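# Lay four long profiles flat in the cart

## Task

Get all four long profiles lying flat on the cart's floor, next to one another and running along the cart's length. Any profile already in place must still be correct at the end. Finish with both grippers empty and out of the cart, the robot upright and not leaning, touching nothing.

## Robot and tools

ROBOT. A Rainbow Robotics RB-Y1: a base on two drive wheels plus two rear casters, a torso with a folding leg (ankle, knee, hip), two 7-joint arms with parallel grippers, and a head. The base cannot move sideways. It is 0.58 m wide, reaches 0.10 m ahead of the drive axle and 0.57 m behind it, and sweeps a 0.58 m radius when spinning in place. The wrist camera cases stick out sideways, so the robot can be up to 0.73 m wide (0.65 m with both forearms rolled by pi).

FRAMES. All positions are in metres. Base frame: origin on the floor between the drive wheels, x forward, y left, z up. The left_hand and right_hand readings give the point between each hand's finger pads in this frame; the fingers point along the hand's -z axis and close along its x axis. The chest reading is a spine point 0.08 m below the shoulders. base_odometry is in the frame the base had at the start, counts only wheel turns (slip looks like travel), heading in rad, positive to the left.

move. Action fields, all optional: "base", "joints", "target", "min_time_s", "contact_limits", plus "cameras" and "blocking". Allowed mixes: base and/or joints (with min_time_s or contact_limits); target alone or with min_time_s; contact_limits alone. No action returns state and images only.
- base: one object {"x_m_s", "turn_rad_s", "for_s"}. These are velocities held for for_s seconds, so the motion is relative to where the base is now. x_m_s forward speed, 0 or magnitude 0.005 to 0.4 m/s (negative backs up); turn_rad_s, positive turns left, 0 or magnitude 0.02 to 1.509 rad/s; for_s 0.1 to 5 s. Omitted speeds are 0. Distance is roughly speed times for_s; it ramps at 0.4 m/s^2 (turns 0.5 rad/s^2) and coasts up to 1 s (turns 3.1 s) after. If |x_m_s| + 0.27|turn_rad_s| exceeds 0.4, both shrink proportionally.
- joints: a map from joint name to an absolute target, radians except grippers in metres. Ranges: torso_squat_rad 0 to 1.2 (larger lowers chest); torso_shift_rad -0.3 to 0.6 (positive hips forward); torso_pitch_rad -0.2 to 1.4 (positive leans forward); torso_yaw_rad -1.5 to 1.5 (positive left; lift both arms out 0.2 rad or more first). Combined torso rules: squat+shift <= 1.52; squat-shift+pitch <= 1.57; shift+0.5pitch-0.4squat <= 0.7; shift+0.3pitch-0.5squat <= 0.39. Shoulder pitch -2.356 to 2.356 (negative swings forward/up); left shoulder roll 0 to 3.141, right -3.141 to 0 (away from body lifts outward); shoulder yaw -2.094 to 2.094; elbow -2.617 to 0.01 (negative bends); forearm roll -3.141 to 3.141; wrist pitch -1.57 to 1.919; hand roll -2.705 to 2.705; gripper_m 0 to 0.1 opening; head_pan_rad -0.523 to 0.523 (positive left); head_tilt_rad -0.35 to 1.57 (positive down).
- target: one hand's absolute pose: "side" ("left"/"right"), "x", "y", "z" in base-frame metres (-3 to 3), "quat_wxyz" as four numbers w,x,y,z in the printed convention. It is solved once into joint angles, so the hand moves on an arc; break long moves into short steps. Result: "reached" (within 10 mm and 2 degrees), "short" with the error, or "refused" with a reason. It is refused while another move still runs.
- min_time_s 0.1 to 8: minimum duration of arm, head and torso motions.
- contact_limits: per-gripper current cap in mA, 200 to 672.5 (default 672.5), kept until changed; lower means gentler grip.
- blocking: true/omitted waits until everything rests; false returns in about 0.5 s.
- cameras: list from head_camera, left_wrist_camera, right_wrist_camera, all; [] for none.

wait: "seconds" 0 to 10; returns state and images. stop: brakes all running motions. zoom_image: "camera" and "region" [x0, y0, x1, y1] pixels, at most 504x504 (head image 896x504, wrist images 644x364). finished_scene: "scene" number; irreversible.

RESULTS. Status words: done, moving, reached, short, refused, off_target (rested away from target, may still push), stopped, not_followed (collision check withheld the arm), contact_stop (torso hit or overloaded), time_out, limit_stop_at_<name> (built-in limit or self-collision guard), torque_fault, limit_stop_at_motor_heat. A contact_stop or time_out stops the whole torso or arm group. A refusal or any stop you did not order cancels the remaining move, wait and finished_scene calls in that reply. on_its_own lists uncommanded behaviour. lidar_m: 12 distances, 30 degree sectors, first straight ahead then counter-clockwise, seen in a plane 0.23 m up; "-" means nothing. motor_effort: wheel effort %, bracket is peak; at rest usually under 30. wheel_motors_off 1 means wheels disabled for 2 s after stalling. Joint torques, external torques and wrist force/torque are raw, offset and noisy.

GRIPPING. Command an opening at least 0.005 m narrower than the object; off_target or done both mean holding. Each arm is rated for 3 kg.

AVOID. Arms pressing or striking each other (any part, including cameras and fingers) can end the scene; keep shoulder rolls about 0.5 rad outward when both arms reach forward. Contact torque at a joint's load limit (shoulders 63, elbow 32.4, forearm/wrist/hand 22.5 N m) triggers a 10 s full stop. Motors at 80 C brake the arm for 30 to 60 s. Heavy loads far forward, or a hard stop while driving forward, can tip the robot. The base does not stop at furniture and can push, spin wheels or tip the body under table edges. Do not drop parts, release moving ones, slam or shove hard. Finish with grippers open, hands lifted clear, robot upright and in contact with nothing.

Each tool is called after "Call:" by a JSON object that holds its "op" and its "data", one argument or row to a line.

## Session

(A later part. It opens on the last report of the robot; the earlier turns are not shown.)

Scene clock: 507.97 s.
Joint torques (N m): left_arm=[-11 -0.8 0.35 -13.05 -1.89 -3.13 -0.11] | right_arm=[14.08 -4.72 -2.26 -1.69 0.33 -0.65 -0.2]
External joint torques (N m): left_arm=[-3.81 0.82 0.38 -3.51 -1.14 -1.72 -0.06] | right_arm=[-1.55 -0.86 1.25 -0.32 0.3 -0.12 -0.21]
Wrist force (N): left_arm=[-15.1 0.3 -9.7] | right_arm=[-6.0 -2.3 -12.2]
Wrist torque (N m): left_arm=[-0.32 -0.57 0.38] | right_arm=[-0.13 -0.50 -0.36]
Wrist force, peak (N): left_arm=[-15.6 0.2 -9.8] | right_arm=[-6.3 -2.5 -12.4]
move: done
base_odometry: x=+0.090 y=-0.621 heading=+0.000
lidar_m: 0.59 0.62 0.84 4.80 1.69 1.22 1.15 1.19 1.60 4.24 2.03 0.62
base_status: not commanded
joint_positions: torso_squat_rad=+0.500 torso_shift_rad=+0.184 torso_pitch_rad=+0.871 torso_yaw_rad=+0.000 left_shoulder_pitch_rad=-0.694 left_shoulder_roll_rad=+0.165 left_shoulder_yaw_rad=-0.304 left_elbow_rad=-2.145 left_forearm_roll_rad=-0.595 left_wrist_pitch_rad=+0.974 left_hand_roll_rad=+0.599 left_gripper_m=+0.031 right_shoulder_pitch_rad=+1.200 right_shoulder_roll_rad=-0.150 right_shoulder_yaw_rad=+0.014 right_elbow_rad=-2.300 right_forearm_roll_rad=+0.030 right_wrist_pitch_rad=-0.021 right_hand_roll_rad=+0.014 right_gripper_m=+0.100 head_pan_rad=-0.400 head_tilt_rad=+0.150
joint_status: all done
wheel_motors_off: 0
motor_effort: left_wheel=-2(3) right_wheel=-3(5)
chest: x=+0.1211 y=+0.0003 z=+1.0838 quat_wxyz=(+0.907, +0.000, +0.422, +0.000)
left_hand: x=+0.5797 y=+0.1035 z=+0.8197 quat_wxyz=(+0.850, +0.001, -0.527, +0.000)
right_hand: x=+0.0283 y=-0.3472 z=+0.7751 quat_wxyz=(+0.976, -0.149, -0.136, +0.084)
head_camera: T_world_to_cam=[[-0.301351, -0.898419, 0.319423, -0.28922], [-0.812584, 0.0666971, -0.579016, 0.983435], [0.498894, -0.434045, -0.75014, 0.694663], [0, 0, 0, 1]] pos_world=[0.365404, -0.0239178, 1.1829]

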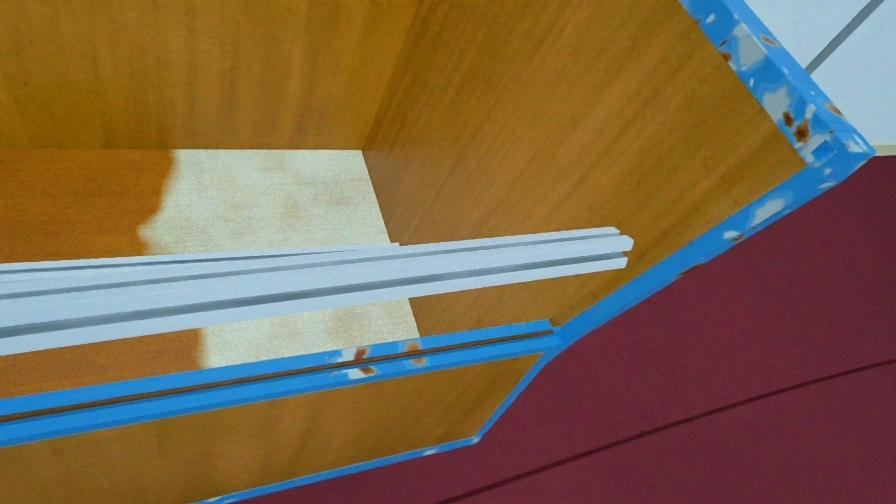

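Call:
{"op": "move", "data": {
  "target": {"side": "left", "x": 0.58, "y": 0.099, "z": 0.82, "quat_wxyz": [0.85, 0, -0.527, 0]},
  "min_time_s": 0.5,
  "cameras": []
}}

Call:
{"op": "move", "data": {
  "base": {"x_m_s": 0.08, "for_s": 0.6},
  "cameras": ["head_camera"]
}}

Call:
{"op": "move", "data": {
  "joints": {"head_pan_rad": 0.52, "head_tilt_rad": 0.15},
  "cameras": ["head_camera"]
}}

Call:
{"op": "zoom_image", "data": {
  "camera": "head_camera",
  "region": [0, 150, 200, 350]
}}

Scene clock: 525.33 s.
Joint torques (N m): left_arm=[-12.48 -3.52 -1.68 -12.49 -1.94 -2.91 0.57] | right_arm=[14.07 -4.14 -2.49 -1.59 0.03 -0.5 -0.28]
External joint torques (N m): left_arm=[-5.21 -1.7 -1.55 -2.95 -1.2 -1.5 0.62] | right_arm=[-1.55 -0.28 1.02 -0.22 0.01 0.04 -0.3]
Wrist force (N): left_arm=[-15.2 0.2 -9.6] | right_arm=[-6.2 -2.1 -12.1]
Wrist torque (N m): left_arm=[-0.27 -0.58 0.32] | right_arm=[-0.16 -0.52 -0.35]
Wrist force, peak (N): left_arm=[-15.4 0.3 -9.9] | right_arm=[-6.5 -2.4 -12.5]
move: done
base_odometry: x=+0.090 y=-0.621 heading=+0.000
lidar_m: 0.59 0.62 0.85 4.80 1.69 1.22 1.15 1.19 1.60 4.23 2.03 0.62
base_status: not commanded
joint_positions: torso_squat_rad=+0.500 torso_shift_rad=+0.184 torso_pitch_rad=+0.871 torso_yaw_rad=+0.000 left_shoulder_pitch_rad=-0.699 left_shoulder_roll_rad=+0.156 left_shoulder_yaw_rad=-0.311 left_elbow_rad=-2.138 left_forearm_roll_rad=-0.606 left_wrist_pitch_rad=+0.976 left_hand_roll_rad=+0.600 left_gripper_m=+0.031 right_shoulder_pitch_rad=+1.200 right_shoulder_roll_rad=-0.150 right_shoulder_yaw_rad=+0.014 right_elbow_rad=-2.300 right_forearm_roll_rad=+0.030 right_wrist_pitch_rad=-0.021 right_hand_roll_rad=+0.014 right_gripper_m=+0.100 head_pan_rad=-0.400 head_tilt_rad=+0.150
joint_status: all done
wheel_motors_off: 0
motor_effort: left_wheel=-2(3) right_wheel=-1(4)
chest: x=+0.1211 y=+0.0003 z=+1.0838 quat_wxyz=(+0.907, +0.000, +0.422, +0.000)
left_hand: x=+0.5796 y=+0.0994 z=+0.8191 quat_wxyz=(+0.851, +0.000, -0.526, +0.000)
left_hand_status: reached (checked arc, planned for 0.5 s): 1 mm and 0.1 deg off.
right_hand: x=+0.0283 y=-0.3472 z=+0.7751 quat_wxyz=(+0.976, -0.149, -0.136, +0.084)

Scene clock: 526.43 s.
Joint torques (N m): left_arm=[-11.05 -3.62 -1.23 -12.94 -2.16 -2.96 0.31] | right_arm=[14.54 -4.45 -2.44 -1.54 0.17 -0.72 -0.3]
External joint torques (N m): left_arm=[-3.78 -1.8 -1.11 -3.4 -1.41 -1.56 0.35] | right_arm=[-1.08 -0.6 1.07 -0.18 0.14 -0.18 -0.31]
Wrist force (N): left_arm=[-15.0 0.2 -9.4] | right_arm=[-6.4 -2.2 -12.2]
Wrist torque (N m): left_arm=[-0.38 -0.56 0.32] | right_arm=[-0.15 -0.55 -0.35]
Wrist force, peak (N): left_arm=[-15.3 0.0 -11.0] | right_arm=[-6.4 -2.4 -12.3]
move: done
base_odometry: x=+0.138 y=-0.622 heading=+0.000
lidar_m: 0.54 0.56 0.78 4.99 1.77 1.27 1.20 1.24 1.68 4.40 1.97 0.58
base_status: done (sent for 0.6 of 0.6 s)
joint_positions: torso_squat_rad=+0.500 torso_shift_rad=+0.184 torso_pitch_rad=+0.871 torso_yaw_rad=+0.000 left_shoulder_pitch_rad=-0.699 left_shoulder_roll_rad=+0.156 left_shoulder_yaw_rad=-0.311 left_elbow_rad=-2.137 left_forearm_roll_rad=-0.606 left_wrist_pitch_rad=+0.976 left_hand_roll_rad=+0.600 left_gripper_m=+0.031 right_shoulder_pitch_rad=+1.200 right_shoulder_roll_rad=-0.150 right_shoulder_yaw_rad=+0.014 right_elbow_rad=-2.300 right_forearm_roll_rad=+0.030 right_wrist_pitch_rad=-0.021 right_hand_roll_rad=+0.014 right_gripper_m=+0.100 head_pan_rad=-0.400 head_tilt_rad=+0.150
joint_status: not commanded
wheel_motors_off: 0
motor_effort: left_wheel=-5(25) right_wheel=-4(29)
chest: x=+0.1212 y=+0.0003 z=+1.0838 quat_wxyz=(+0.907, +0.000, +0.422, +0.000)
left_hand: x=+0.5797 y=+0.0993 z=+0.8191 quat_wxyz=(+0.850, +0.000, -0.526, +0.000)
right_hand: x=+0.0284 y=-0.3472 z=+0.7751 quat_wxyz=(+0.976, -0.149, -0.136, +0.084)
head_camera: T_world_to_cam=[[-0.301309, -0.898435, 0.319417, -0.289198], [-0.812622, 0.0666934, -0.578962, 0.983467], [0.498857, -0.434012, -0.750184, 0.69468], [0, 0, 0, 1]] pos_world=[0.365504, -0.0239178, 1.1829]

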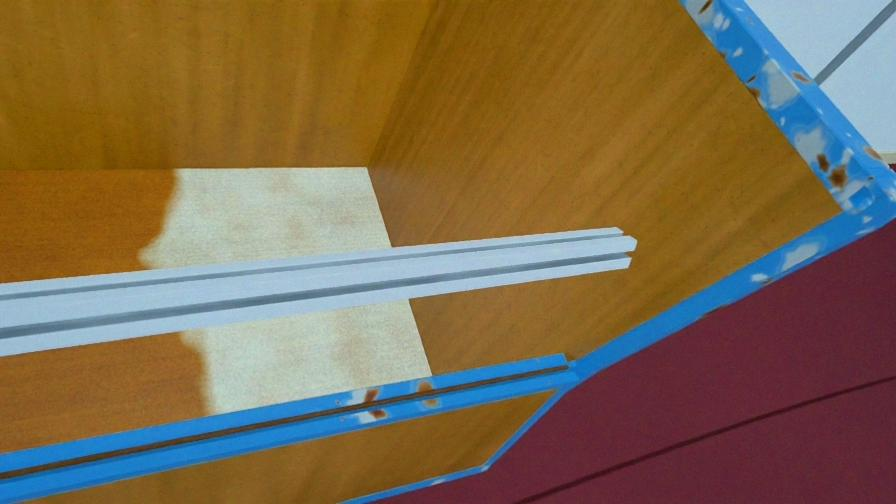

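Scene clock: 527.73 s.
Joint torques (N m): left_arm=[-11.6 -3.04 -1.16 -12.85 -2 -2.69 0.68] | right_arm=[14.52 -4.06 -2.67 -1.72 0.17 -0.75 -0.26]
External joint torques (N m): left_arm=[-4.33 -1.21 -1.03 -3.32 -1.26 -1.29 0.72] | right_arm=[-1.11 -0.2 0.83 -0.36 0.14 -0.21 -0.27]
Wrist force (N): left_arm=[-15.3 -0.1 -9.8] | right_arm=[-6.1 -2.3 -12.0]
Wrist torque (N m): left_arm=[-0.24 -0.57 0.37] | right_arm=[-0.13 -0.53 -0.35]
Wrist force, peak (N): left_arm=[-15.4 0.2 -10.0] | right_arm=[-6.5 -2.2 -12.4]
move: done
base_odometry: x=+0.138 y=-0.622 heading=+0.000
lidar_m: 0.54 0.56 0.78 5.00 1.75 1.28 1.19 1.24 1.67 4.41 1.96 0.57
base_status: not commanded
joint_positions: torso_squat_rad=+0.500 torso_shift_rad=+0.184 torso_pitch_rad=+0.871 torso_yaw_rad=+0.000 left_shoulder_pitch_rad=-0.699 left_shoulder_roll_rad=+0.156 left_shoulder_yaw_rad=-0.311 left_elbow_rad=-2.137 left_forearm_roll_rad=-0.606 left_wrist_pitch_rad=+0.976 left_hand_roll_rad=+0.600 left_gripper_m=+0.031 right_shoulder_pitch_rad=+1.200 right_shoulder_roll_rad=-0.150 right_shoulder_yaw_rad=+0.014 right_elbow_rad=-2.300 right_forearm_roll_rad=+0.030 right_wrist_pitch_rad=-0.021 right_hand_roll_rad=+0.014 right_gripper_m=+0.100 head_pan_rad=+0.520 head_tilt_rad=+0.150
joint_status: all done
wheel_motors_off: 0
motor_effort: left_wheel=-4(5) right_wheel=-3(6)
chest: x=+0.1212 y=+0.0003 z=+1.0838 quat_wxyz=(+0.907, +0.000, +0.422, +0.000)
left_hand: x=+0.5797 y=+0.0993 z=+0.8191 quat_wxyz=(+0.850, +0.000, -0.526, +0.000)
right_hand: x=+0.0284 y=-0.3472 z=+0.7751 quat_wxyz=(+0.976, -0.149, -0.136, +0.084)
head_camera: T_world_to_cam=[[0.270469, -0.893206, -0.359207, 0.357571], [-0.826621, -0.0242, -0.562238, 0.967517], [0.493501, 0.448996, -0.744888, 0.689485], [0, 0, 0, 1]] pos_world=[0.362796, 0.0332223, 1.18601]

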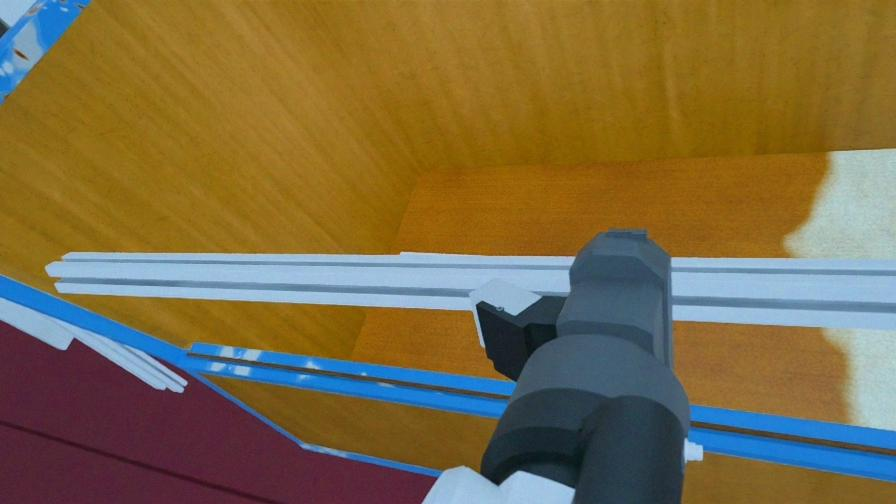

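Scaled by 2.520 (camera's finer frame: 1280x720).

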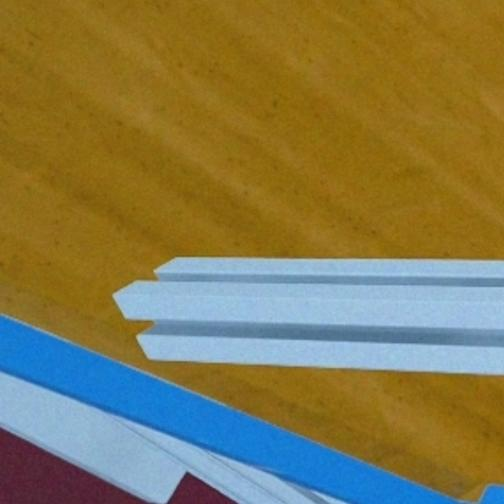

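Call:
{"op": "move", "data": {
  "base": {"x_m_s": 0.2, "for_s": 1.27},
  "joints": {"head_pan_rad": 0.0, "head_tilt_rad": 0.1},
  "cameras": ["head_camera"]
}}

Call:
{"op": "move", "data": {
  "target": {"side": "left", "x": 0.57, "y": 0.1, "z": 0.62, "quat_wxyz": [0.9997, -0.024, 0, 0]},
  "min_time_s": 2,
  "cameras": []
}}

Call:
{"op": "move", "data": {
  "target": {"side": "left", "x": 0.602, "y": 0.1, "z": 0.597, "quat_wxyz": [0.9997, -0.024, 0, 0]},
  "min_time_s": 0.8,
  "cameras": ["head_camera", "left_wrist_camera"]
}}

Scene clock: 544.67 s.
Joint torques (N m): left_arm=[-11.32 -2.5 -1.64 -12.79 -2.15 -2.82 0.44] | right_arm=[14.85 -4.26 -2.84 -1.4 0.22 -0.55 -0.19]
External joint torques (N m): left_arm=[-4.04 -0.67 -1.51 -3.26 -1.4 -1.42 0.49] | right_arm=[-0.78 -0.41 0.67 -0.04 0.2 -0.01 -0.2]
Wrist force (N): left_arm=[-15.1 -0.3 -9.9] | right_arm=[-6.3 -2.2 -12.4]
Wrist torque (N m): left_arm=[-0.21 -0.58 0.36] | right_arm=[-0.14 -0.55 -0.36]
Wrist force, peak (N): left_arm=[-16.1 0.4 -10.7] | right_arm=[-6.3 -2.3 -12.5]
move: done
base_odometry: x=+0.391 y=-0.622 heading=+0.000
lidar_m: 0.29 0.31 0.42 2.02 2.13 1.53 1.45 1.50 2.02 4.68 0.42 0.31
base_status: done (sent for 1.27 of 1.27 s)
joint_positions: torso_squat_rad=+0.500 torso_shift_rad=+0.184 torso_pitch_rad=+0.871 torso_yaw_rad=+0.000 left_shoulder_pitch_rad=-0.699 left_shoulder_roll_rad=+0.156 left_shoulder_yaw_rad=-0.311 left_elbow_rad=-2.137 left_forearm_roll_rad=-0.606 left_wrist_pitch_rad=+0.976 left_hand_roll_rad=+0.600 left_gripper_m=+0.031 right_shoulder_pitch_rad=+1.200 right_shoulder_roll_rad=-0.150 right_shoulder_yaw_rad=+0.014 right_elbow_rad=-2.300 right_forearm_roll_rad=+0.030 right_wrist_pitch_rad=-0.021 right_hand_roll_rad=+0.014 right_gripper_m=+0.100 head_pan_rad=+0.000 head_tilt_rad=+0.100
joint_status: all done
wheel_motors_off: 0
motor_effort: left_wheel=-1(24) right_wheel=+0(29)
chest: x=+0.1211 y=+0.0003 z=+1.0838 quat_wxyz=(+0.907, +0.000, +0.422, +0.000)
left_hand: x=+0.5797 y=+0.0993 z=+0.8192 quat_wxyz=(+0.850, +0.000, -0.526, +0.000)
right_hand: x=+0.0283 y=-0.3472 z=+0.7751 quat_wxyz=(+0.976, -0.149, -0.136, +0.084)
head_camera: T_world_to_cam=[[-0.0547625, -0.99824, 0.0227627, -0.00540698], [-0.796197, 0.0298989, -0.604298, 1.00902], [0.602554, -0.0512165, -0.796433, 0.720024], [0, 0, 0, 1]] pos_world=[0.369232, 0.0013109, 1.18332]

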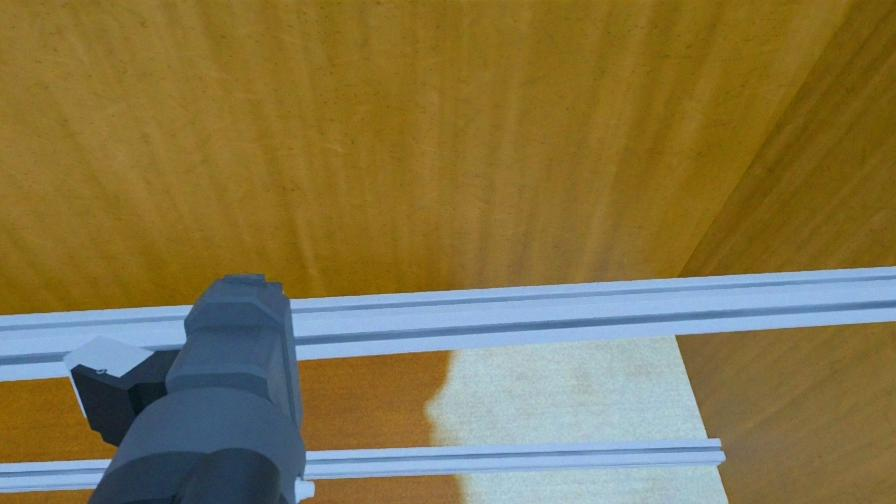

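Scene clock: 547.00 s.
Joint torques (N m): left_arm=[-20.46 3.11 1.02 -9.82 -0.3 0.2 -0.18] | right_arm=[14.32 -4.86 -2.24 -1.98 0.29 -0.61 -0.15]
External joint torques (N m): left_arm=[-3.93 1.23 0.57 -1.67 -0.4 0.31 -0.18] | right_arm=[-1.31 -1 1.27 -0.61 0.26 -0.07 -0.16]
Wrist force (N): left_arm=[-0.7 0.7 -18.6] | right_arm=[-6.2 -2.3 -12.2]
Wrist torque (N m): left_arm=[-0.28 -0.20 0.27] | right_arm=[-0.14 -0.53 -0.34]
Wrist force, peak (N): left_arm=[-4.1 0.2 -19.7] | right_arm=[-6.4 -2.4 -12.5]
move: done
base_odometry: x=+0.391 y=-0.622 heading=+0.000
lidar_m: 0.29 0.30 0.43 2.02 2.11 1.54 1.44 1.50 2.04 4.68 0.42 0.31
base_status: not commanded
joint_positions: torso_squat_rad=+0.500 torso_shift_rad=+0.184 torso_pitch_rad=+0.871 torso_yaw_rad=+0.000 left_shoulder_pitch_rad=-1.365 left_shoulder_roll_rad=+0.183 left_shoulder_yaw_rad=+0.031 left_elbow_rad=-1.035 left_forearm_roll_rad=+0.105 left_wrist_pitch_rad=+1.476 left_hand_roll_rad=+0.308 left_gripper_m=+0.031 right_shoulder_pitch_rad=+1.200 right_shoulder_roll_rad=-0.150 right_shoulder_yaw_rad=+0.014 right_elbow_rad=-2.300 right_forearm_roll_rad=+0.030 right_wrist_pitch_rad=-0.021 right_hand_roll_rad=+0.014 right_gripper_m=+0.100 head_pan_rad=+0.000 head_tilt_rad=+0.100
joint_status: all done
wheel_motors_off: 0
motor_effort: left_wheel=-1(2) right_wheel=-1(3)
chest: x=+0.1211 y=+0.0003 z=+1.0838 quat_wxyz=(+0.907, +0.000, +0.422, +0.000)
left_hand: x=+0.5692 y=+0.1001 z=+0.6196 quat_wxyz=(+1.000, -0.024, +0.000, +0.000)
left_hand_status: reached (checked arc, planned for 2.0 s): 1 mm and 0.0 deg off.
right_hand: x=+0.0283 y=-0.3472 z=+0.7751 quat_wxyz=(+0.976, -0.149, -0.136, +0.084)

Scene clock: 548.20 s.
Joint torques (N m): left_arm=[-23.56 3.84 1.14 -9.28 0 0.28 0.35] | right_arm=[14.79 -4.47 -2.65 -1.91 0.31 -0.45 -0.17]
External joint torques (N m): left_arm=[-4.63 0.47 0.85 -1.99 -0.09 0.39 0.36] | right_arm=[-0.83 -0.61 0.86 -0.55 0.28 0.09 -0.19]
Wrist force (N): left_arm=[-0.3 1.4 -19.1] | right_arm=[-6.4 -2.4 -12.3]
Wrist torque (N m): left_arm=[-0.40 -0.14 0.18] | right_arm=[-0.11 -0.56 -0.35]
Wrist force, peak (N): left_arm=[-4.8 1.5 -20.2] | right_arm=[-6.6 -2.3 -12.3]
move: done
base_odometry: x=+0.391 y=-0.622 heading=+0.000
lidar_m: 0.29 0.30 0.42 2.01 2.11 1.54 1.44 1.50 2.03 4.68 0.42 0.31
base_status: not commanded
joint_positions: torso_squat_rad=+0.500 torso_shift_rad=+0.184 torso_pitch_rad=+0.871 torso_yaw_rad=+0.000 left_shoulder_pitch_rad=-1.619 left_shoulder_roll_rad=+0.213 left_shoulder_yaw_rad=+0.070 left_elbow_rad=-0.500 left_forearm_roll_rad=+0.127 left_wrist_pitch_rad=+1.194 left_hand_roll_rad=+0.262 left_gripper_m=+0.031 right_shoulder_pitch_rad=+1.200 right_shoulder_roll_rad=-0.150 right_shoulder_yaw_rad=+0.014 right_elbow_rad=-2.300 right_forearm_roll_rad=+0.030 right_wrist_pitch_rad=-0.021 right_hand_roll_rad=+0.014 right_gripper_m=+0.100 head_pan_rad=+0.000 head_tilt_rad=+0.100
joint_status: all done
wheel_motors_off: 0
motor_effort: left_wheel=-1(2) right_wheel=-3(3)
chest: x=+0.1211 y=+0.0003 z=+1.0838 quat_wxyz=(+0.907, +0.000, +0.422, +0.000)
left_hand: x=+0.6010 y=+0.1003 z=+0.5967 quat_wxyz=(+1.000, -0.024, -0.001, +0.000)
left_hand_status: reached (checked arc, planned for 0.9 s): 1 mm and 0.1 deg off.
right_hand: x=+0.0283 y=-0.3472 z=+0.7751 quat_wxyz=(+0.976, -0.149, -0.136, +0.084)
head_camera: T_world_to_cam=[[-0.0548386, -0.998237, 0.0226984, -0.00540242], [-0.796143, 0.0299941, -0.604364, 1.00908], [0.602618, -0.0512136, -0.796385, 0.719937], [0, 0, 0, 1]] pos_world=[0.369232, 0.00121108, 1.18332]
left_wrist_camera: T_world_to_cam=[[0.999103, 0.0227415, 0.0357109, -0.62467], [0.000963235, -0.855478, 0.517839, -0.191913], [0.0423263, -0.51734, -0.854732, 0.615268], [0, 0, 0, 1]] pos_world=[0.598253, 0.168332, 0.647577]

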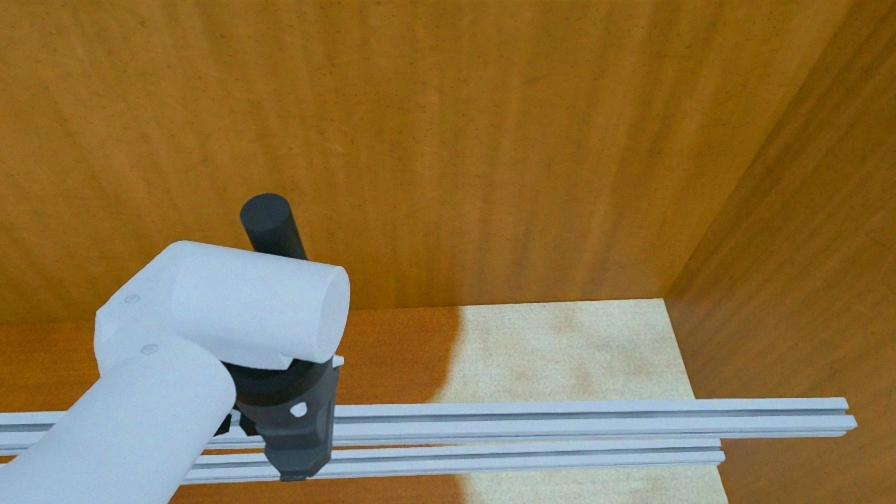

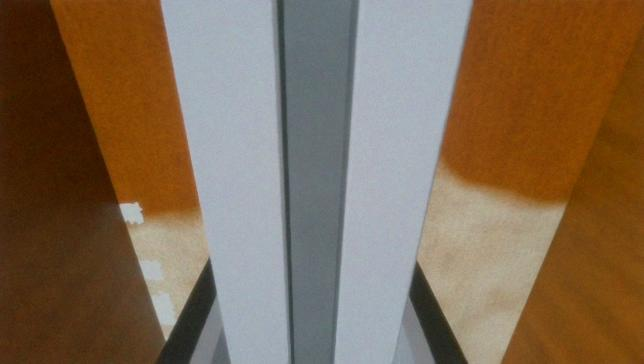

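Call:
{"op": "move", "data": {
  "target": {"side": "left", "x": 0.602, "y": 0.108, "z": 0.597, "quat_wxyz": [0.9997, -0.024, 0, 0]},
  "min_time_s": 0.5,
  "cameras": []
}}

Call:
{"op": "move", "data": {
  "joints": {"torso_squat_rad": 0.95, "torso_shift_rad": 0.33, "torso_pitch_rad": 0.91},
  "cameras": ["head_camera", "left_wrist_camera"]
}}

Call:
{"op": "move", "data": {
  "joints": {"head_pan_rad": 0.45, "head_tilt_rad": 0.05},
  "cameras": ["head_camera"]
}}

Scene clock: 555.00 s.
Joint torques (N m): left_arm=[-23.08 4.82 1.32 -9.38 0.19 0.2 0] | right_arm=[14.73 -4.32 -2.44 -1.77 0.21 -0.58 -0.28]
External joint torques (N m): left_arm=[-4.12 1.37 0.99 -2.07 0.11 0.3 0] | right_arm=[-0.89 -0.46 1.06 -0.4 0.18 -0.04 -0.29]
Wrist force (N): left_arm=[-0.2 0.8 -18.8] | right_arm=[-6.2 -2.3 -12.1]
Wrist torque (N m): left_arm=[-0.49 -0.10 0.24] | right_arm=[-0.12 -0.54 -0.35]
Wrist force, peak (N): left_arm=[-0.6 1.3 -19.2] | right_arm=[-6.5 -2.3 -12.6]
move: done
base_odometry: x=+0.391 y=-0.622 heading=+0.000
lidar_m: 0.29 0.31 0.42 2.02 2.12 1.53 1.45 1.50 2.03 4.67 0.42 0.30
base_status: not commanded
joint_positions: torso_squat_rad=+0.500 torso_shift_rad=+0.184 torso_pitch_rad=+0.871 torso_yaw_rad=+0.000 left_shoulder_pitch_rad=-1.612 left_shoulder_roll_rad=+0.226 left_shoulder_yaw_rad=+0.075 left_elbow_rad=-0.508 left_forearm_roll_rad=+0.134 left_wrist_pitch_rad=+1.203 left_hand_roll_rad=+0.247 left_gripper_m=+0.031 right_shoulder_pitch_rad=+1.200 right_shoulder_roll_rad=-0.150 right_shoulder_yaw_rad=+0.014 right_elbow_rad=-2.300 right_forearm_roll_rad=+0.030 right_wrist_pitch_rad=-0.021 right_hand_roll_rad=+0.014 right_gripper_m=+0.100 head_pan_rad=+0.000 head_tilt_rad=+0.100
joint_status: all done
wheel_motors_off: 0
motor_effort: left_wheel=-1(2) right_wheel=+0(2)
chest: x=+0.1211 y=+0.0003 z=+1.0838 quat_wxyz=(+0.907, +0.000, +0.422, +0.000)
left_hand: x=+0.6013 y=+0.1080 z=+0.5964 quat_wxyz=(+1.000, -0.024, +0.001, +0.000)
left_hand_status: reached (checked arc, planned for 0.5 s): 1 mm and 0.1 deg off.
right_hand: x=+0.0283 y=-0.3472 z=+0.7751 quat_wxyz=(+0.976, -0.149, -0.136, +0.084)

Scene clock: 557.33 s.
Joint torques (N m): left_arm=[-23.06 4.28 0.74 -9.13 0.23 -0.04 -0.29] | right_arm=[14.32 -4.22 -2.42 -1.39 0.25 -0.46 -0.18]
External joint torques (N m): left_arm=[-4.75 1.19 0.45 -2.05 0.12 -0.01 -0.29] | right_arm=[-1.42 -0.43 1.04 -0.45 0.23 0 -0.19]
Wrist force (N): left_arm=[0.4 1.3 -18.6] | right_arm=[-6.4 -2.0 -12.3]
Wrist torque (N m): left_arm=[-0.46 -0.15 0.23] | right_arm=[-0.17 -0.59 -0.35]
Wrist force, peak (N): left_arm=[0.2 1.1 -19.7] | right_arm=[-6.9 -2.6 -12.4]
move: done
base_odometry: x=+0.391 y=-0.622 heading=+0.000
lidar_m: 0.28 0.29 0.42 2.01 2.11 1.53 1.44 1.51 2.03 4.66 0.42 0.30
base_status: not commanded
joint_positions: torso_squat_rad=+0.950 torso_shift_rad=+0.330 torso_pitch_rad=+0.911 torso_yaw_rad=+0.000 left_shoulder_pitch_rad=-1.612 left_shoulder_roll_rad=+0.226 left_shoulder_yaw_rad=+0.075 left_elbow_rad=-0.509 left_forearm_roll_rad=+0.134 left_wrist_pitch_rad=+1.203 left_hand_roll_rad=+0.247 left_gripper_m=+0.031 right_shoulder_pitch_rad=+1.200 right_shoulder_roll_rad=-0.150 right_shoulder_yaw_rad=+0.014 right_elbow_rad=-2.300 right_forearm_roll_rad=+0.030 right_wrist_pitch_rad=-0.021 right_hand_roll_rad=+0.014 right_gripper_m=+0.100 head_pan_rad=+0.000 head_tilt_rad=+0.100
joint_status: all done
wheel_motors_off: 0
motor_effort: left_wheel=+0(1) right_wheel=-1(4)
chest: x=+0.1485 y=+0.0003 z=+0.8555 quat_wxyz=(+0.898, +0.000, +0.440, +0.000)
left_hand: x=+0.6086 y=+0.1080 z=+0.3491 quat_wxyz=(+0.999, -0.024, +0.021, +0.000)
right_hand: x=+0.0433 y=-0.3472 z=+0.5508 quat_wxyz=(+0.978, -0.147, -0.117, +0.087)
head_camera: T_world_to_cam=[[-0.0538864, -0.998237, 0.0248777, -0.00072572], [-0.819704, 0.0299937, -0.572001, 0.868629], [0.570247, -0.0512155, -0.819875, 0.546493], [0, 0, 0, 1]] pos_world=[0.400344, 0.00121108, 0.944931]
left_wrist_camera: T_world_to_cam=[[0.999714, 0.0222662, -0.0087622, -0.608425], [0.023592, -0.856022, 0.5164, -0.0703112], [0.00399766, -0.516459, -0.856302, 0.431153], [0, 0, 0, 1]] pos_world=[0.608186, 0.176032, 0.400175]

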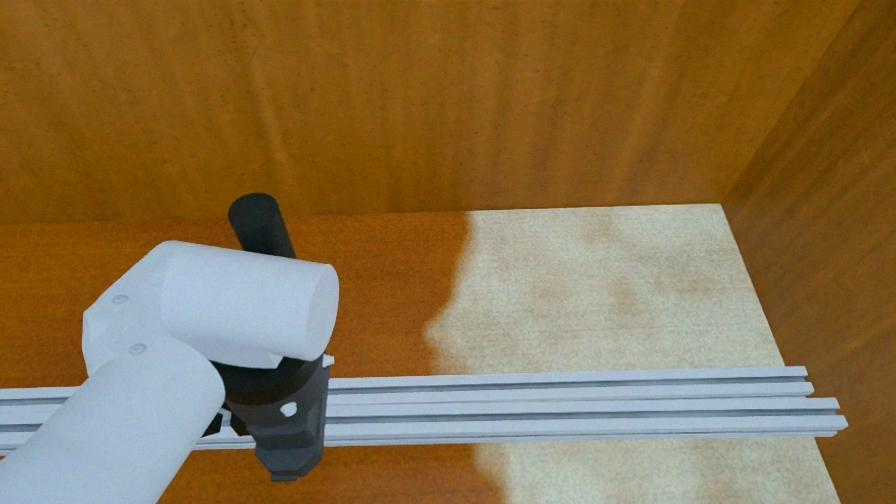

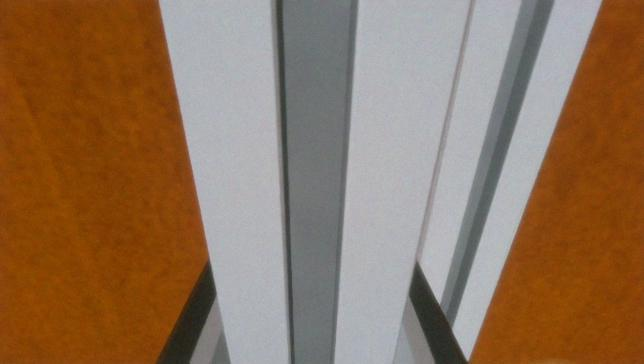

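Scene clock: 558.30 s.
Joint torques (N m): left_arm=[-23.3 4.57 1.03 -8.73 0.26 0.02 -0.06] | right_arm=[14.42 -4.34 -2.67 -1.63 0.14 -0.45 0]
External joint torques (N m): left_arm=[-4.99 1.48 0.75 -1.64 0.15 0.05 -0.06] | right_arm=[-1.33 -0.55 0.79 -0.69 0.13 0.01 -0.01]
Wrist force (N): left_arm=[0.3 1.2 -19.0] | right_arm=[-6.3 -2.1 -12.3]
Wrist torque (N m): left_arm=[-0.44 -0.15 0.25] | right_arm=[-0.17 -0.60 -0.32]
Wrist force, peak (N): left_arm=[0.5 1.2 -19.2] | right_arm=[-6.3 -2.1 -12.7]
move: done
base_odometry: x=+0.391 y=-0.622 heading=+0.000
lidar_m: 0.29 0.29 0.42 2.01 2.12 1.53 1.45 1.50 2.03 4.68 0.41 0.31
base_status: not commanded
joint_positions: torso_squat_rad=+0.950 torso_shift_rad=+0.330 torso_pitch_rad=+0.911 torso_yaw_rad=+0.000 left_shoulder_pitch_rad=-1.612 left_shoulder_roll_rad=+0.226 left_shoulder_yaw_rad=+0.075 left_elbow_rad=-0.509 left_forearm_roll_rad=+0.134 left_wrist_pitch_rad=+1.203 left_hand_roll_rad=+0.247 left_gripper_m=+0.031 right_shoulder_pitch_rad=+1.200 right_shoulder_roll_rad=-0.150 right_shoulder_yaw_rad=+0.014 right_elbow_rad=-2.300 right_forearm_roll_rad=+0.030 right_wrist_pitch_rad=-0.021 right_hand_roll_rad=+0.014 right_gripper_m=+0.100 head_pan_rad=+0.450 head_tilt_rad=+0.050
joint_status: all done
wheel_motors_off: 0
motor_effort: left_wheel=+0(1) right_wheel=+2(2)
chest: x=+0.1485 y=+0.0003 z=+0.8555 quat_wxyz=(+0.898, +0.000, +0.440, +0.000)
left_hand: x=+0.6086 y=+0.1080 z=+0.3491 quat_wxyz=(+0.999, -0.024, +0.021, +0.000)
right_hand: x=+0.0433 y=-0.3472 z=+0.5508 quat_wxyz=(+0.978, -0.147, -0.117, +0.087)
head_camera: T_world_to_cam=[[0.214272, -0.9212, -0.324775, 0.249414], [-0.79825, 0.0264751, -0.601745, 0.890357], [0.562926, 0.388188, -0.729674, 0.461982], [0, 0, 0, 1]] pos_world=[0.397224, 0.0268516, 0.953867]

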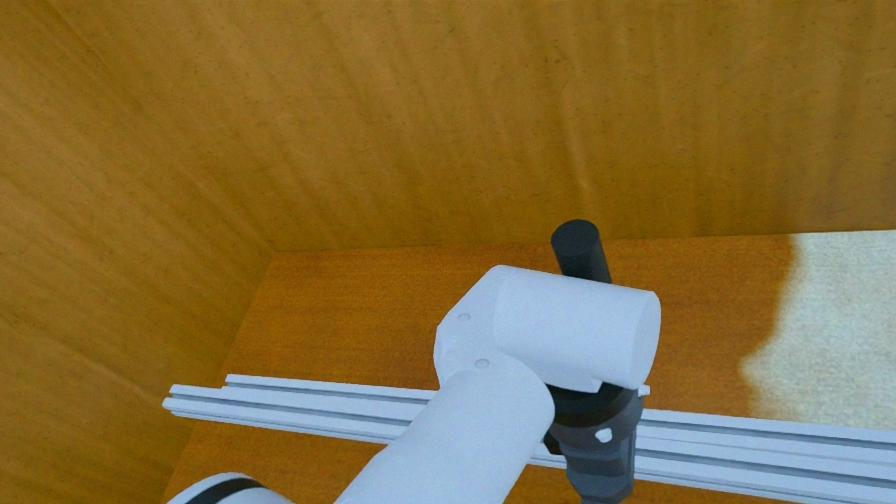

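Call:
{"op": "move", "data": {
  "target": {"side": "left", "x": 0.586, "y": 0.108, "z": 0.345, "quat_wxyz": [0.9997, -0.024, 0, 0]},
  "min_time_s": 0.6,
  "cameras": []
}}

Call:
{"op": "move", "data": {
  "joints": {"torso_squat_rad": 0.985, "torso_shift_rad": 0.34, "torso_pitch_rad": 0.91, "head_pan_rad": 0.1},
  "cameras": ["head_camera", "left_wrist_camera"]
}}

Call:
{"op": "move", "data": {
  "target": {"side": "left", "x": 0.586, "y": 0.108, "z": 0.306, "quat_wxyz": [0.9997, -0.024, 0, 0]},
  "min_time_s": 0.8,
  "cameras": ["head_camera", "left_wrist_camera"]
}}

Scene clock: 572.50 s.
Joint torques (N m): left_arm=[-20.73 1.37 -0.19 -9.67 0.05 0.17 0.11] | right_arm=[14.91 -4.53 -2.61 -1.57 0.19 -0.46 -0.33]
External joint torques (N m): left_arm=[-4.73 -0.59 -0.54 -1.96 -0.04 0.27 0.11] | right_arm=[-0.84 -0.73 0.85 -0.62 0.17 0 -0.34]
Wrist force (N): left_arm=[-1.0 1.4 -19.0] | right_arm=[-6.3 -2.3 -12.6]
Wrist torque (N m): left_arm=[-0.63 -0.25 0.35] | right_arm=[-0.16 -0.60 -0.34]
Wrist force, peak (N): left_arm=[-1.8 1.8 -20.6] | right_arm=[-6.6 -2.2 -12.6]
move: done
base_odometry: x=+0.391 y=-0.622 heading=+0.000
lidar_m: 0.29 0.31 0.42 2.01 2.12 1.54 1.45 1.50 2.05 4.67 0.42 0.31
base_status: not commanded
joint_positions: torso_squat_rad=+0.950 torso_shift_rad=+0.330 torso_pitch_rad=+0.911 torso_yaw_rad=+0.000 left_shoulder_pitch_rad=-1.395 left_shoulder_roll_rad=+0.194 left_shoulder_yaw_rad=+0.044 left_elbow_rad=-0.869 left_forearm_roll_rad=+0.101 left_wrist_pitch_rad=+1.305 left_hand_roll_rad=+0.282 left_gripper_m=+0.031 right_shoulder_pitch_rad=+1.200 right_shoulder_roll_rad=-0.150 right_shoulder_yaw_rad=+0.014 right_elbow_rad=-2.300 right_forearm_roll_rad=+0.030 right_wrist_pitch_rad=-0.021 right_hand_roll_rad=+0.014 right_gripper_m=+0.100 head_pan_rad=+0.450 head_tilt_rad=+0.050
joint_status: all done
wheel_motors_off: 0
motor_effort: left_wheel=+1(1) right_wheel=+1(3)
chest: x=+0.1484 y=+0.0003 z=+0.8555 quat_wxyz=(+0.898, +0.000, +0.440, +0.000)
left_hand: x=+0.5852 y=+0.1083 z=+0.3446 quat_wxyz=(+1.000, -0.024, +0.001, +0.000)
left_hand_status: reached (checked arc, planned for 0.7 s): 1 mm and 0.1 deg off.
right_hand: x=+0.0433 y=-0.3472 z=+0.5508 quat_wxyz=(+0.978, -0.147, -0.117, +0.087)

Scene clock: 573.40 s.
Joint torques (N m): left_arm=[-20.5 2.05 -1.49 -10.04 -0.22 -0.06 0.31] | right_arm=[14.29 -4.52 -2.32 -1.28 0.23 -0.58 -0.18]
External joint torques (N m): left_arm=[-4.49 0.09 -1.83 -2.33 -0.32 0.05 0.31] | right_arm=[-1.46 -0.72 1.15 -0.34 0.22 -0.12 -0.19]
Wrist force (N): left_arm=[-0.4 1.2 -18.6] | right_arm=[-6.3 -2.3 -12.1]
Wrist torque (N m): left_arm=[-0.32 -0.20 0.26] | right_arm=[-0.13 -0.58 -0.31]
Wrist force, peak (N): left_arm=[-1.2 1.3 -19.6] | right_arm=[-6.4 -2.1 -12.7]
move: done
base_odometry: x=+0.391 y=-0.622 heading=+0.000
lidar_m: 0.28 0.31 0.42 2.02 2.11 1.54 1.45 1.49 2.04 4.67 0.42 0.30
base_status: not commanded
joint_positions: torso_squat_rad=+0.985 torso_shift_rad=+0.340 torso_pitch_rad=+0.910 torso_yaw_rad=+0.000 left_shoulder_pitch_rad=-1.395 left_shoulder_roll_rad=+0.194 left_shoulder_yaw_rad=+0.044 left_elbow_rad=-0.869 left_forearm_roll_rad=+0.101 left_wrist_pitch_rad=+1.305 left_hand_roll_rad=+0.282 left_gripper_m=+0.031 right_shoulder_pitch_rad=+1.200 right_shoulder_roll_rad=-0.150 right_shoulder_yaw_rad=+0.014 right_elbow_rad=-2.300 right_forearm_roll_rad=+0.030 right_wrist_pitch_rad=-0.021 right_hand_roll_rad=+0.014 right_gripper_m=+0.100 head_pan_rad=+0.100 head_tilt_rad=+0.050
joint_status: all done
wheel_motors_off: 0
motor_effort: left_wheel=+0(1) right_wheel=-2(3)
chest: x=+0.1455 y=+0.0003 z=+0.8352 quat_wxyz=(+0.898, +0.000, +0.440, +0.000)
left_hand: x=+0.5824 y=+0.1083 z=+0.3243 quat_wxyz=(+1.000, -0.024, +0.001, +0.000)
right_hand: x=+0.0404 y=-0.3472 z=+0.5304 quat_wxyz=(+0.978, -0.147, -0.117, +0.087)
head_camera: T_world_to_cam=[[0.0062398, -0.998373, -0.056674, 0.0572682], [-0.791937, 0.0296712, -0.609881, 0.881477], [0.610571, 0.0486878, -0.790464, 0.49104], [0, 0, 0, 1]] pos_world=[0.397902, 0.00711294, 0.928991]
left_wrist_camera: T_world_to_cam=[[0.999258, 0.0227764, 0.0310671, -0.5951], [0.00343006, -0.855886, 0.517154, -0.0450143], [0.0383688, -0.516663, -0.855329, 0.389817], [0, 0, 0, 1]] pos_world=[0.579856, 0.176431, 0.375189]

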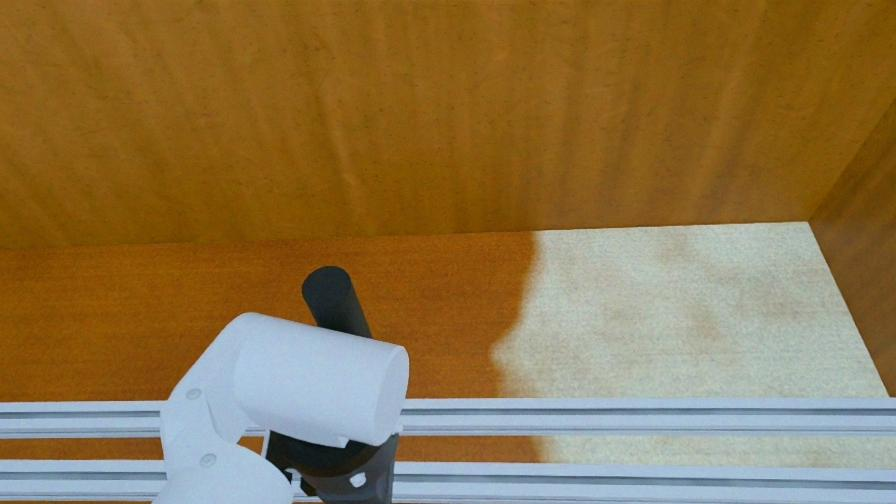

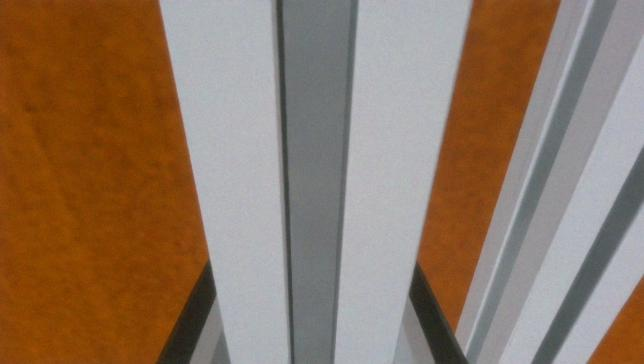

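Scene clock: 574.53 s.
Joint torques (N m): left_arm=[-20.97 3.76 0.75 -8.61 0.02 -0.15 -0.07] | right_arm=[14.54 -4.05 -2.53 -1.36 0.06 -0.47 -0.33]
External joint torques (N m): left_arm=[-4.52 1.59 0.46 -1.34 -0.07 -0.04 -0.07] | right_arm=[-1.21 -0.25 0.93 -0.41 0.05 -0.01 -0.34]
Wrist force (N): left_arm=[-0.9 1.1 -18.6] | right_arm=[-6.2 -2.3 -12.2]
Wrist torque (N m): left_arm=[-0.69 -0.20 0.26] | right_arm=[-0.12 -0.59 -0.33]
Wrist force, peak (N): left_arm=[-1.9 1.5 -19.3] | right_arm=[-6.2 -2.3 -12.5]
move: done
base_odometry: x=+0.391 y=-0.622 heading=+0.000
lidar_m: 0.29 0.31 0.42 2.02 2.11 1.54 1.45 1.50 2.03 4.68 0.43 0.31
base_status: not commanded
joint_positions: torso_squat_rad=+0.985 torso_shift_rad=+0.340 torso_pitch_rad=+0.910 torso_yaw_rad=+0.000 left_shoulder_pitch_rad=-1.456 left_shoulder_roll_rad=+0.196 left_shoulder_yaw_rad=+0.052 left_elbow_rad=-0.689 left_forearm_roll_rad=+0.106 left_wrist_pitch_rad=+1.182 left_hand_roll_rad=+0.271 left_gripper_m=+0.031 right_shoulder_pitch_rad=+1.200 right_shoulder_roll_rad=-0.150 right_shoulder_yaw_rad=+0.014 right_elbow_rad=-2.300 right_forearm_roll_rad=+0.030 right_wrist_pitch_rad=-0.021 right_hand_roll_rad=+0.014 right_gripper_m=+0.100 head_pan_rad=+0.100 head_tilt_rad=+0.050
joint_status: all done
wheel_motors_off: 0
motor_effort: left_wheel=+0(1) right_wheel=+0(2)
chest: x=+0.1455 y=+0.0003 z=+0.8352 quat_wxyz=(+0.898, +0.000, +0.440, +0.000)
left_hand: x=+0.5848 y=+0.1082 z=+0.3059 quat_wxyz=(+1.000, -0.024, -0.001, +0.000)
left_hand_status: reached (checked arc, planned for 0.8 s): 1 mm and 0.2 deg off.
right_hand: x=+0.0404 y=-0.3472 z=+0.5304 quat_wxyz=(+0.978, -0.147, -0.117, +0.087)
head_camera: T_world_to_cam=[[0.0062398, -0.998373, -0.056674, 0.0572682], [-0.791937, 0.0296712, -0.609881, 0.881477], [0.610571, 0.0486878, -0.790464, 0.49104], [0, 0, 0, 1]] pos_world=[0.397902, 0.00711294, 0.928991]
left_wrist_camera: T_world_to_cam=[[0.999091, 0.0227255, 0.0360661, -0.598398], [0.000756114, -0.855365, 0.518025, -0.0344305], [0.0426221, -0.517527, -0.854605, 0.371351], [0, 0, 0, 1]] pos_world=[0.582052, 0.176332, 0.356776]

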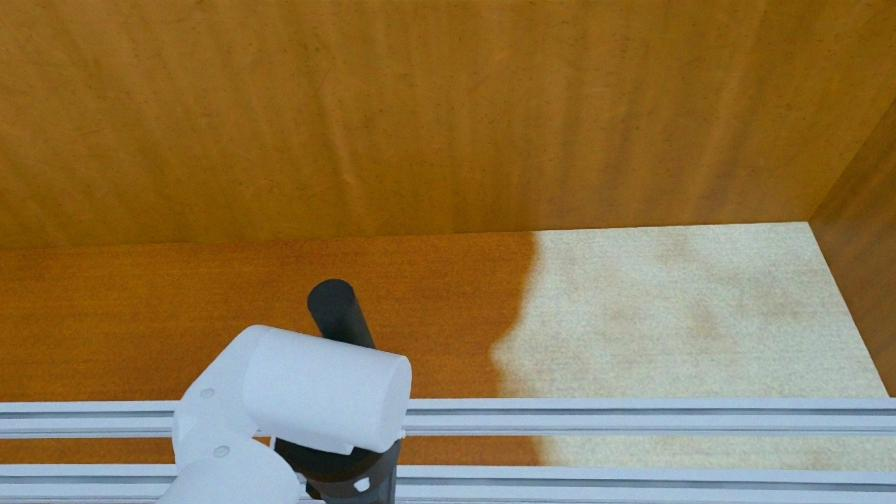

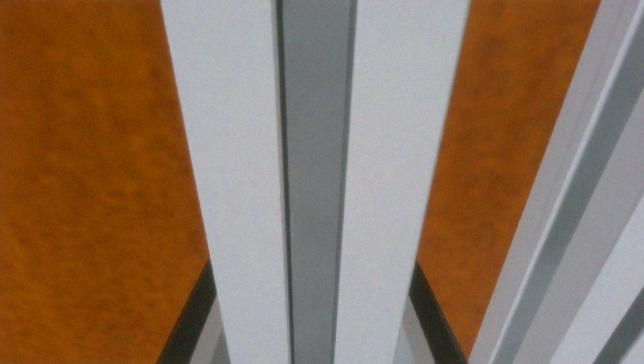

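Call:
{"op": "move", "data": {
  "target": {"side": "left", "x": 0.586, "y": 0.108, "z": 0.299, "quat_wxyz": [0.9997, -0.024, 0, 0]},
  "min_time_s": 0.6,
  "cameras": ["left_wrist_camera"]
}}

Scene clock: 578.13 s.
Joint torques (N m): left_arm=[-8.95 3.36 0.45 -3.32 -0.87 -5.16 0.07] | right_arm=[15.21 -4.14 -2.18 -1.58 0.28 -0.57 -0.21]
External joint torques (N m): left_arm=[7.9 1.02 0.2 3.71 -0.97 -5.05 0.07] | right_arm=[-0.53 -0.34 1.28 -0.61 0.26 -0.11 -0.22]
Wrist force (N): left_arm=[-23.4 -0.3 42.5] | right_arm=[-6.4 -2.2 -12.2]
Wrist torque (N m): left_arm=[-0.17 -0.27 0.36] | right_arm=[-0.15 -0.60 -0.32]
Wrist force, peak (N): left_arm=[-26.5 1.7 45.0] | right_arm=[-6.4 -2.4 -12.6]
move: done
base_odometry: x=+0.391 y=-0.622 heading=+0.000
lidar_m: 0.29 0.30 0.42 2.01 2.12 1.54 1.45 1.50 2.03 4.68 0.42 0.31
base_status: not commanded
joint_positions: torso_squat_rad=+0.985 torso_shift_rad=+0.339 torso_pitch_rad=+0.908 torso_yaw_rad=+0.000 left_shoulder_pitch_rad=-1.502 left_shoulder_roll_rad=+0.199 left_shoulder_yaw_rad=+0.056 left_elbow_rad=-0.583 left_forearm_roll_rad=+0.110 left_wrist_pitch_rad=+1.122 left_hand_roll_rad=+0.264 left_gripper_m=+0.031 right_shoulder_pitch_rad=+1.200 right_shoulder_roll_rad=-0.150 right_shoulder_yaw_rad=+0.014 right_elbow_rad=-2.300 right_forearm_roll_rad=+0.030 right_wrist_pitch_rad=-0.021 right_hand_roll_rad=+0.014 right_gripper_m=+0.100 head_pan_rad=+0.100 head_tilt_rad=+0.050
joint_status: all done
wheel_motors_off: 0
motor_effort: left_wheel=+2(2) right_wheel=+2(3)
chest: x=+0.1448 y=+0.0003 z=+0.8357 quat_wxyz=(+0.899, +0.000, +0.439, +0.000)
left_hand: x=+0.5872 y=+0.1073 z=+0.3015 quat_wxyz=(+1.000, -0.024, -0.002, +0.000)
left_hand_status: reached (checked arc, planned for 0.6 s): 3 mm and 0.3 deg off.
right_hand: x=+0.0404 y=-0.3472 z=+0.5306 quat_wxyz=(+0.978, -0.147, -0.118, +0.086)
left_wrist_camera: T_world_to_cam=[[0.999049, 0.0218633, 0.0377292, -0.601026], [-0.000860093, -0.855178, 0.518334, -0.0319782], [0.0435976, -0.517873, -0.854346, 0.366385], [0, 0, 0, 1]] pos_world=[0.584454, 0.175534, 0.352271]

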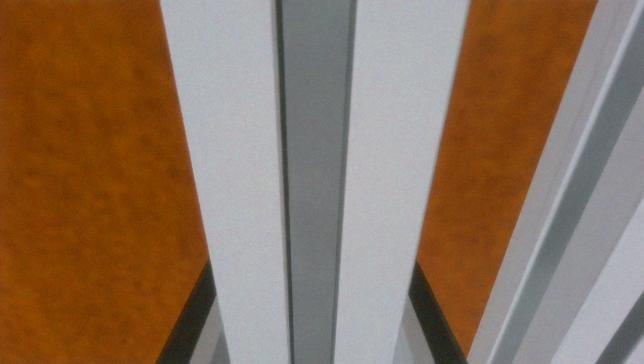

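Call:
{"op": "move", "data": {
  "target": {"side": "left", "x": 0.587, "y": 0.108, "z": 0.303, "quat_wxyz": [0.9997, -0.024, 0, 0]},
  "min_time_s": 0.5,
  "cameras": []
}}

Call:
{"op": "move", "data": {
  "joints": {"left_gripper_m": 0.053, "head_pan_rad": 0.0, "head_tilt_rad": 0.05},
  "cameras": ["head_camera", "left_wrist_camera"]
}}

Scene clock: 583.87 s.
Joint torques (N m): left_arm=[-13.34 5.7 1.42 -5.88 -0.44 -1.36 -0.05] | right_arm=[14.62 -4.71 -2.69 -1.53 0.35 -0.47 -0.23]
External joint torques (N m): left_arm=[3.52 3.36 1.16 1.17 -0.53 -1.25 -0.05] | right_arm=[-1.12 -0.91 0.77 -0.57 0.33 -0.01 -0.24]
Wrist force (N): left_arm=[-7.9 -1.4 6.9] | right_arm=[-6.2 -2.3 -12.3]
Wrist torque (N m): left_arm=[-0.37 -0.43 0.28] | right_arm=[-0.14 -0.57 -0.33]
Wrist force, peak (N): left_arm=[-23.7 -0.6 43.1] | right_arm=[-6.4 -2.4 -12.5]
move: done
base_odometry: x=+0.391 y=-0.622 heading=+0.000
lidar_m: 0.29 0.30 0.43 2.02 2.12 1.52 1.45 1.51 2.03 4.66 0.42 0.31
base_status: not commanded
joint_positions: torso_squat_rad=+0.985 torso_shift_rad=+0.340 torso_pitch_rad=+0.909 torso_yaw_rad=+0.000 left_shoulder_pitch_rad=-1.501 left_shoulder_roll_rad=+0.199 left_shoulder_yaw_rad=+0.056 left_elbow_rad=-0.593 left_forearm_roll_rad=+0.111 left_wrist_pitch_rad=+1.135 left_hand_roll_rad=+0.264 left_gripper_m=+0.031 right_shoulder_pitch_rad=+1.200 right_shoulder_roll_rad=-0.150 right_shoulder_yaw_rad=+0.014 right_elbow_rad=-2.300 right_forearm_roll_rad=+0.030 right_wrist_pitch_rad=-0.021 right_hand_roll_rad=+0.014 right_gripper_m=+0.100 head_pan_rad=+0.100 head_tilt_rad=+0.050
joint_status: all done
wheel_motors_off: 0
motor_effort: left_wheel=+2(3) right_wheel=+2(3)
chest: x=+0.1450 y=+0.0003 z=+0.8355 quat_wxyz=(+0.898, +0.000, +0.439, +0.000)
left_hand: x=+0.5871 y=+0.1072 z=+0.3028 quat_wxyz=(+1.000, -0.024, +0.000, +0.000)
left_hand_status: reached (checked arc, planned for 0.5 s): 1 mm and 0.1 deg off.
right_hand: x=+0.0404 y=-0.3472 z=+0.5305 quat_wxyz=(+0.978, -0.147, -0.117, +0.086)

Scene clock: 584.60 s.
Joint torques (N m): left_arm=[-14.1 4.06 0.86 -5.31 -0.51 -1.54 0] | right_arm=[14.67 -4.84 -2.82 -1.68 0.21 -0.63 -0.22]
External joint torques (N m): left_arm=[2.76 1.72 0.6 1.75 -0.6 -1.43 0] | right_arm=[-1.08 -1.05 0.64 -0.72 0.19 -0.17 -0.23]
Wrist force (N): left_arm=[-8.4 -0.2 9.3] | right_arm=[-6.4 -2.5 -12.3]
Wrist torque (N m): left_arm=[-0.27 -0.48 0.29] | right_arm=[-0.10 -0.60 -0.33]
Wrist force, peak (N): left_arm=[-8.9 0.0 10.5] | right_arm=[-6.4 -2.6 -12.4]
move: done
base_odometry: x=+0.391 y=-0.622 heading=+0.000
lidar_m: 0.29 0.30 0.42 2.02 2.12 1.53 1.44 1.50 2.03 4.67 0.42 0.30
base_status: not commanded
joint_positions: torso_squat_rad=+0.985 torso_shift_rad=+0.340 torso_pitch_rad=+0.909 torso_yaw_rad=+0.000 left_shoulder_pitch_rad=-1.501 left_shoulder_roll_rad=+0.199 left_shoulder_yaw_rad=+0.056 left_elbow_rad=-0.593 left_forearm_roll_rad=+0.111 left_wrist_pitch_rad=+1.135 left_hand_roll_rad=+0.264 left_gripper_m=+0.053 right_shoulder_pitch_rad=+1.200 right_shoulder_roll_rad=-0.150 right_shoulder_yaw_rad=+0.014 right_elbow_rad=-2.300 right_forearm_roll_rad=+0.030 right_wrist_pitch_rad=-0.021 right_hand_roll_rad=+0.014 right_gripper_m=+0.100 head_pan_rad=+0.000 head_tilt_rad=+0.050
joint_status: all done
wheel_motors_off: 0
motor_effort: left_wheel=+2(3) right_wheel=+1(4)
chest: x=+0.1450 y=+0.0003 z=+0.8355 quat_wxyz=(+0.898, +0.000, +0.439, +0.000)
left_hand: x=+0.5872 y=+0.1074 z=+0.3028 quat_wxyz=(+1.000, -0.024, +0.000, +0.000)
right_hand: x=+0.0404 y=-0.3472 z=+0.5305 quat_wxyz=(+0.978, -0.147, -0.117, +0.086)
head_camera: T_world_to_cam=[[-0.0549724, -0.998247, 0.0219123, 0.00269108], [-0.789183, 0.0299943, -0.613426, 0.883723], [0.611693, -0.0510143, -0.789448, 0.490666], [0, 0, 0, 1]] pos_world=[0.39743, 0.00121072, 0.929395]
left_wrist_camera: T_world_to_cam=[[0.99922, 0.0218922, 0.0328522, -0.599663], [0.00170799, -0.855353, 0.518043, -0.034078], [0.0394413, -0.517583, -0.854723, 0.370095], [0, 0, 0, 1]] pos_world=[0.584657, 0.175534, 0.353683]

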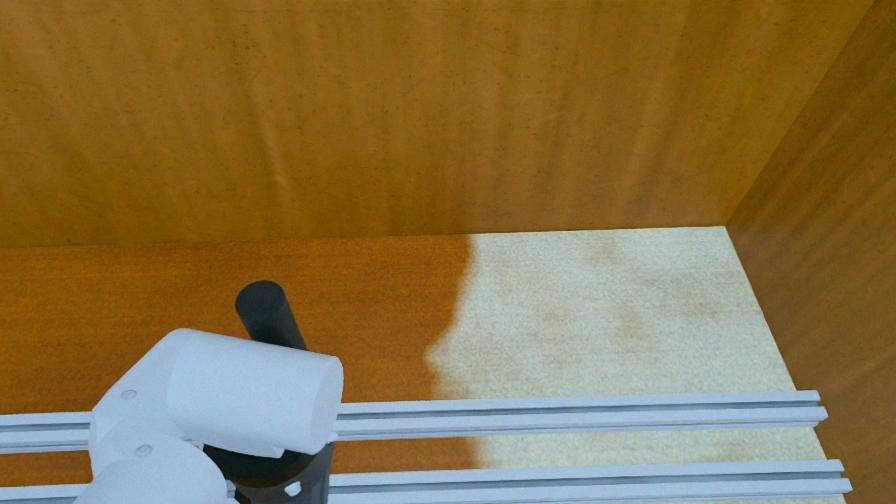

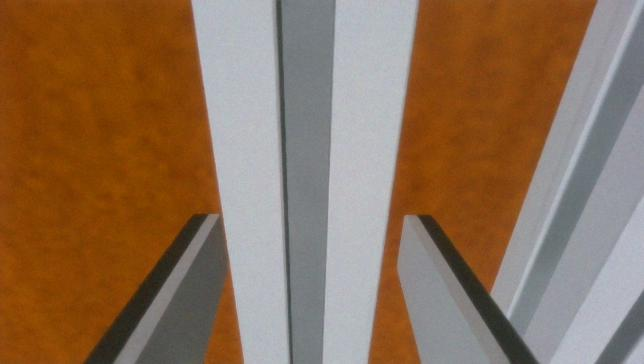

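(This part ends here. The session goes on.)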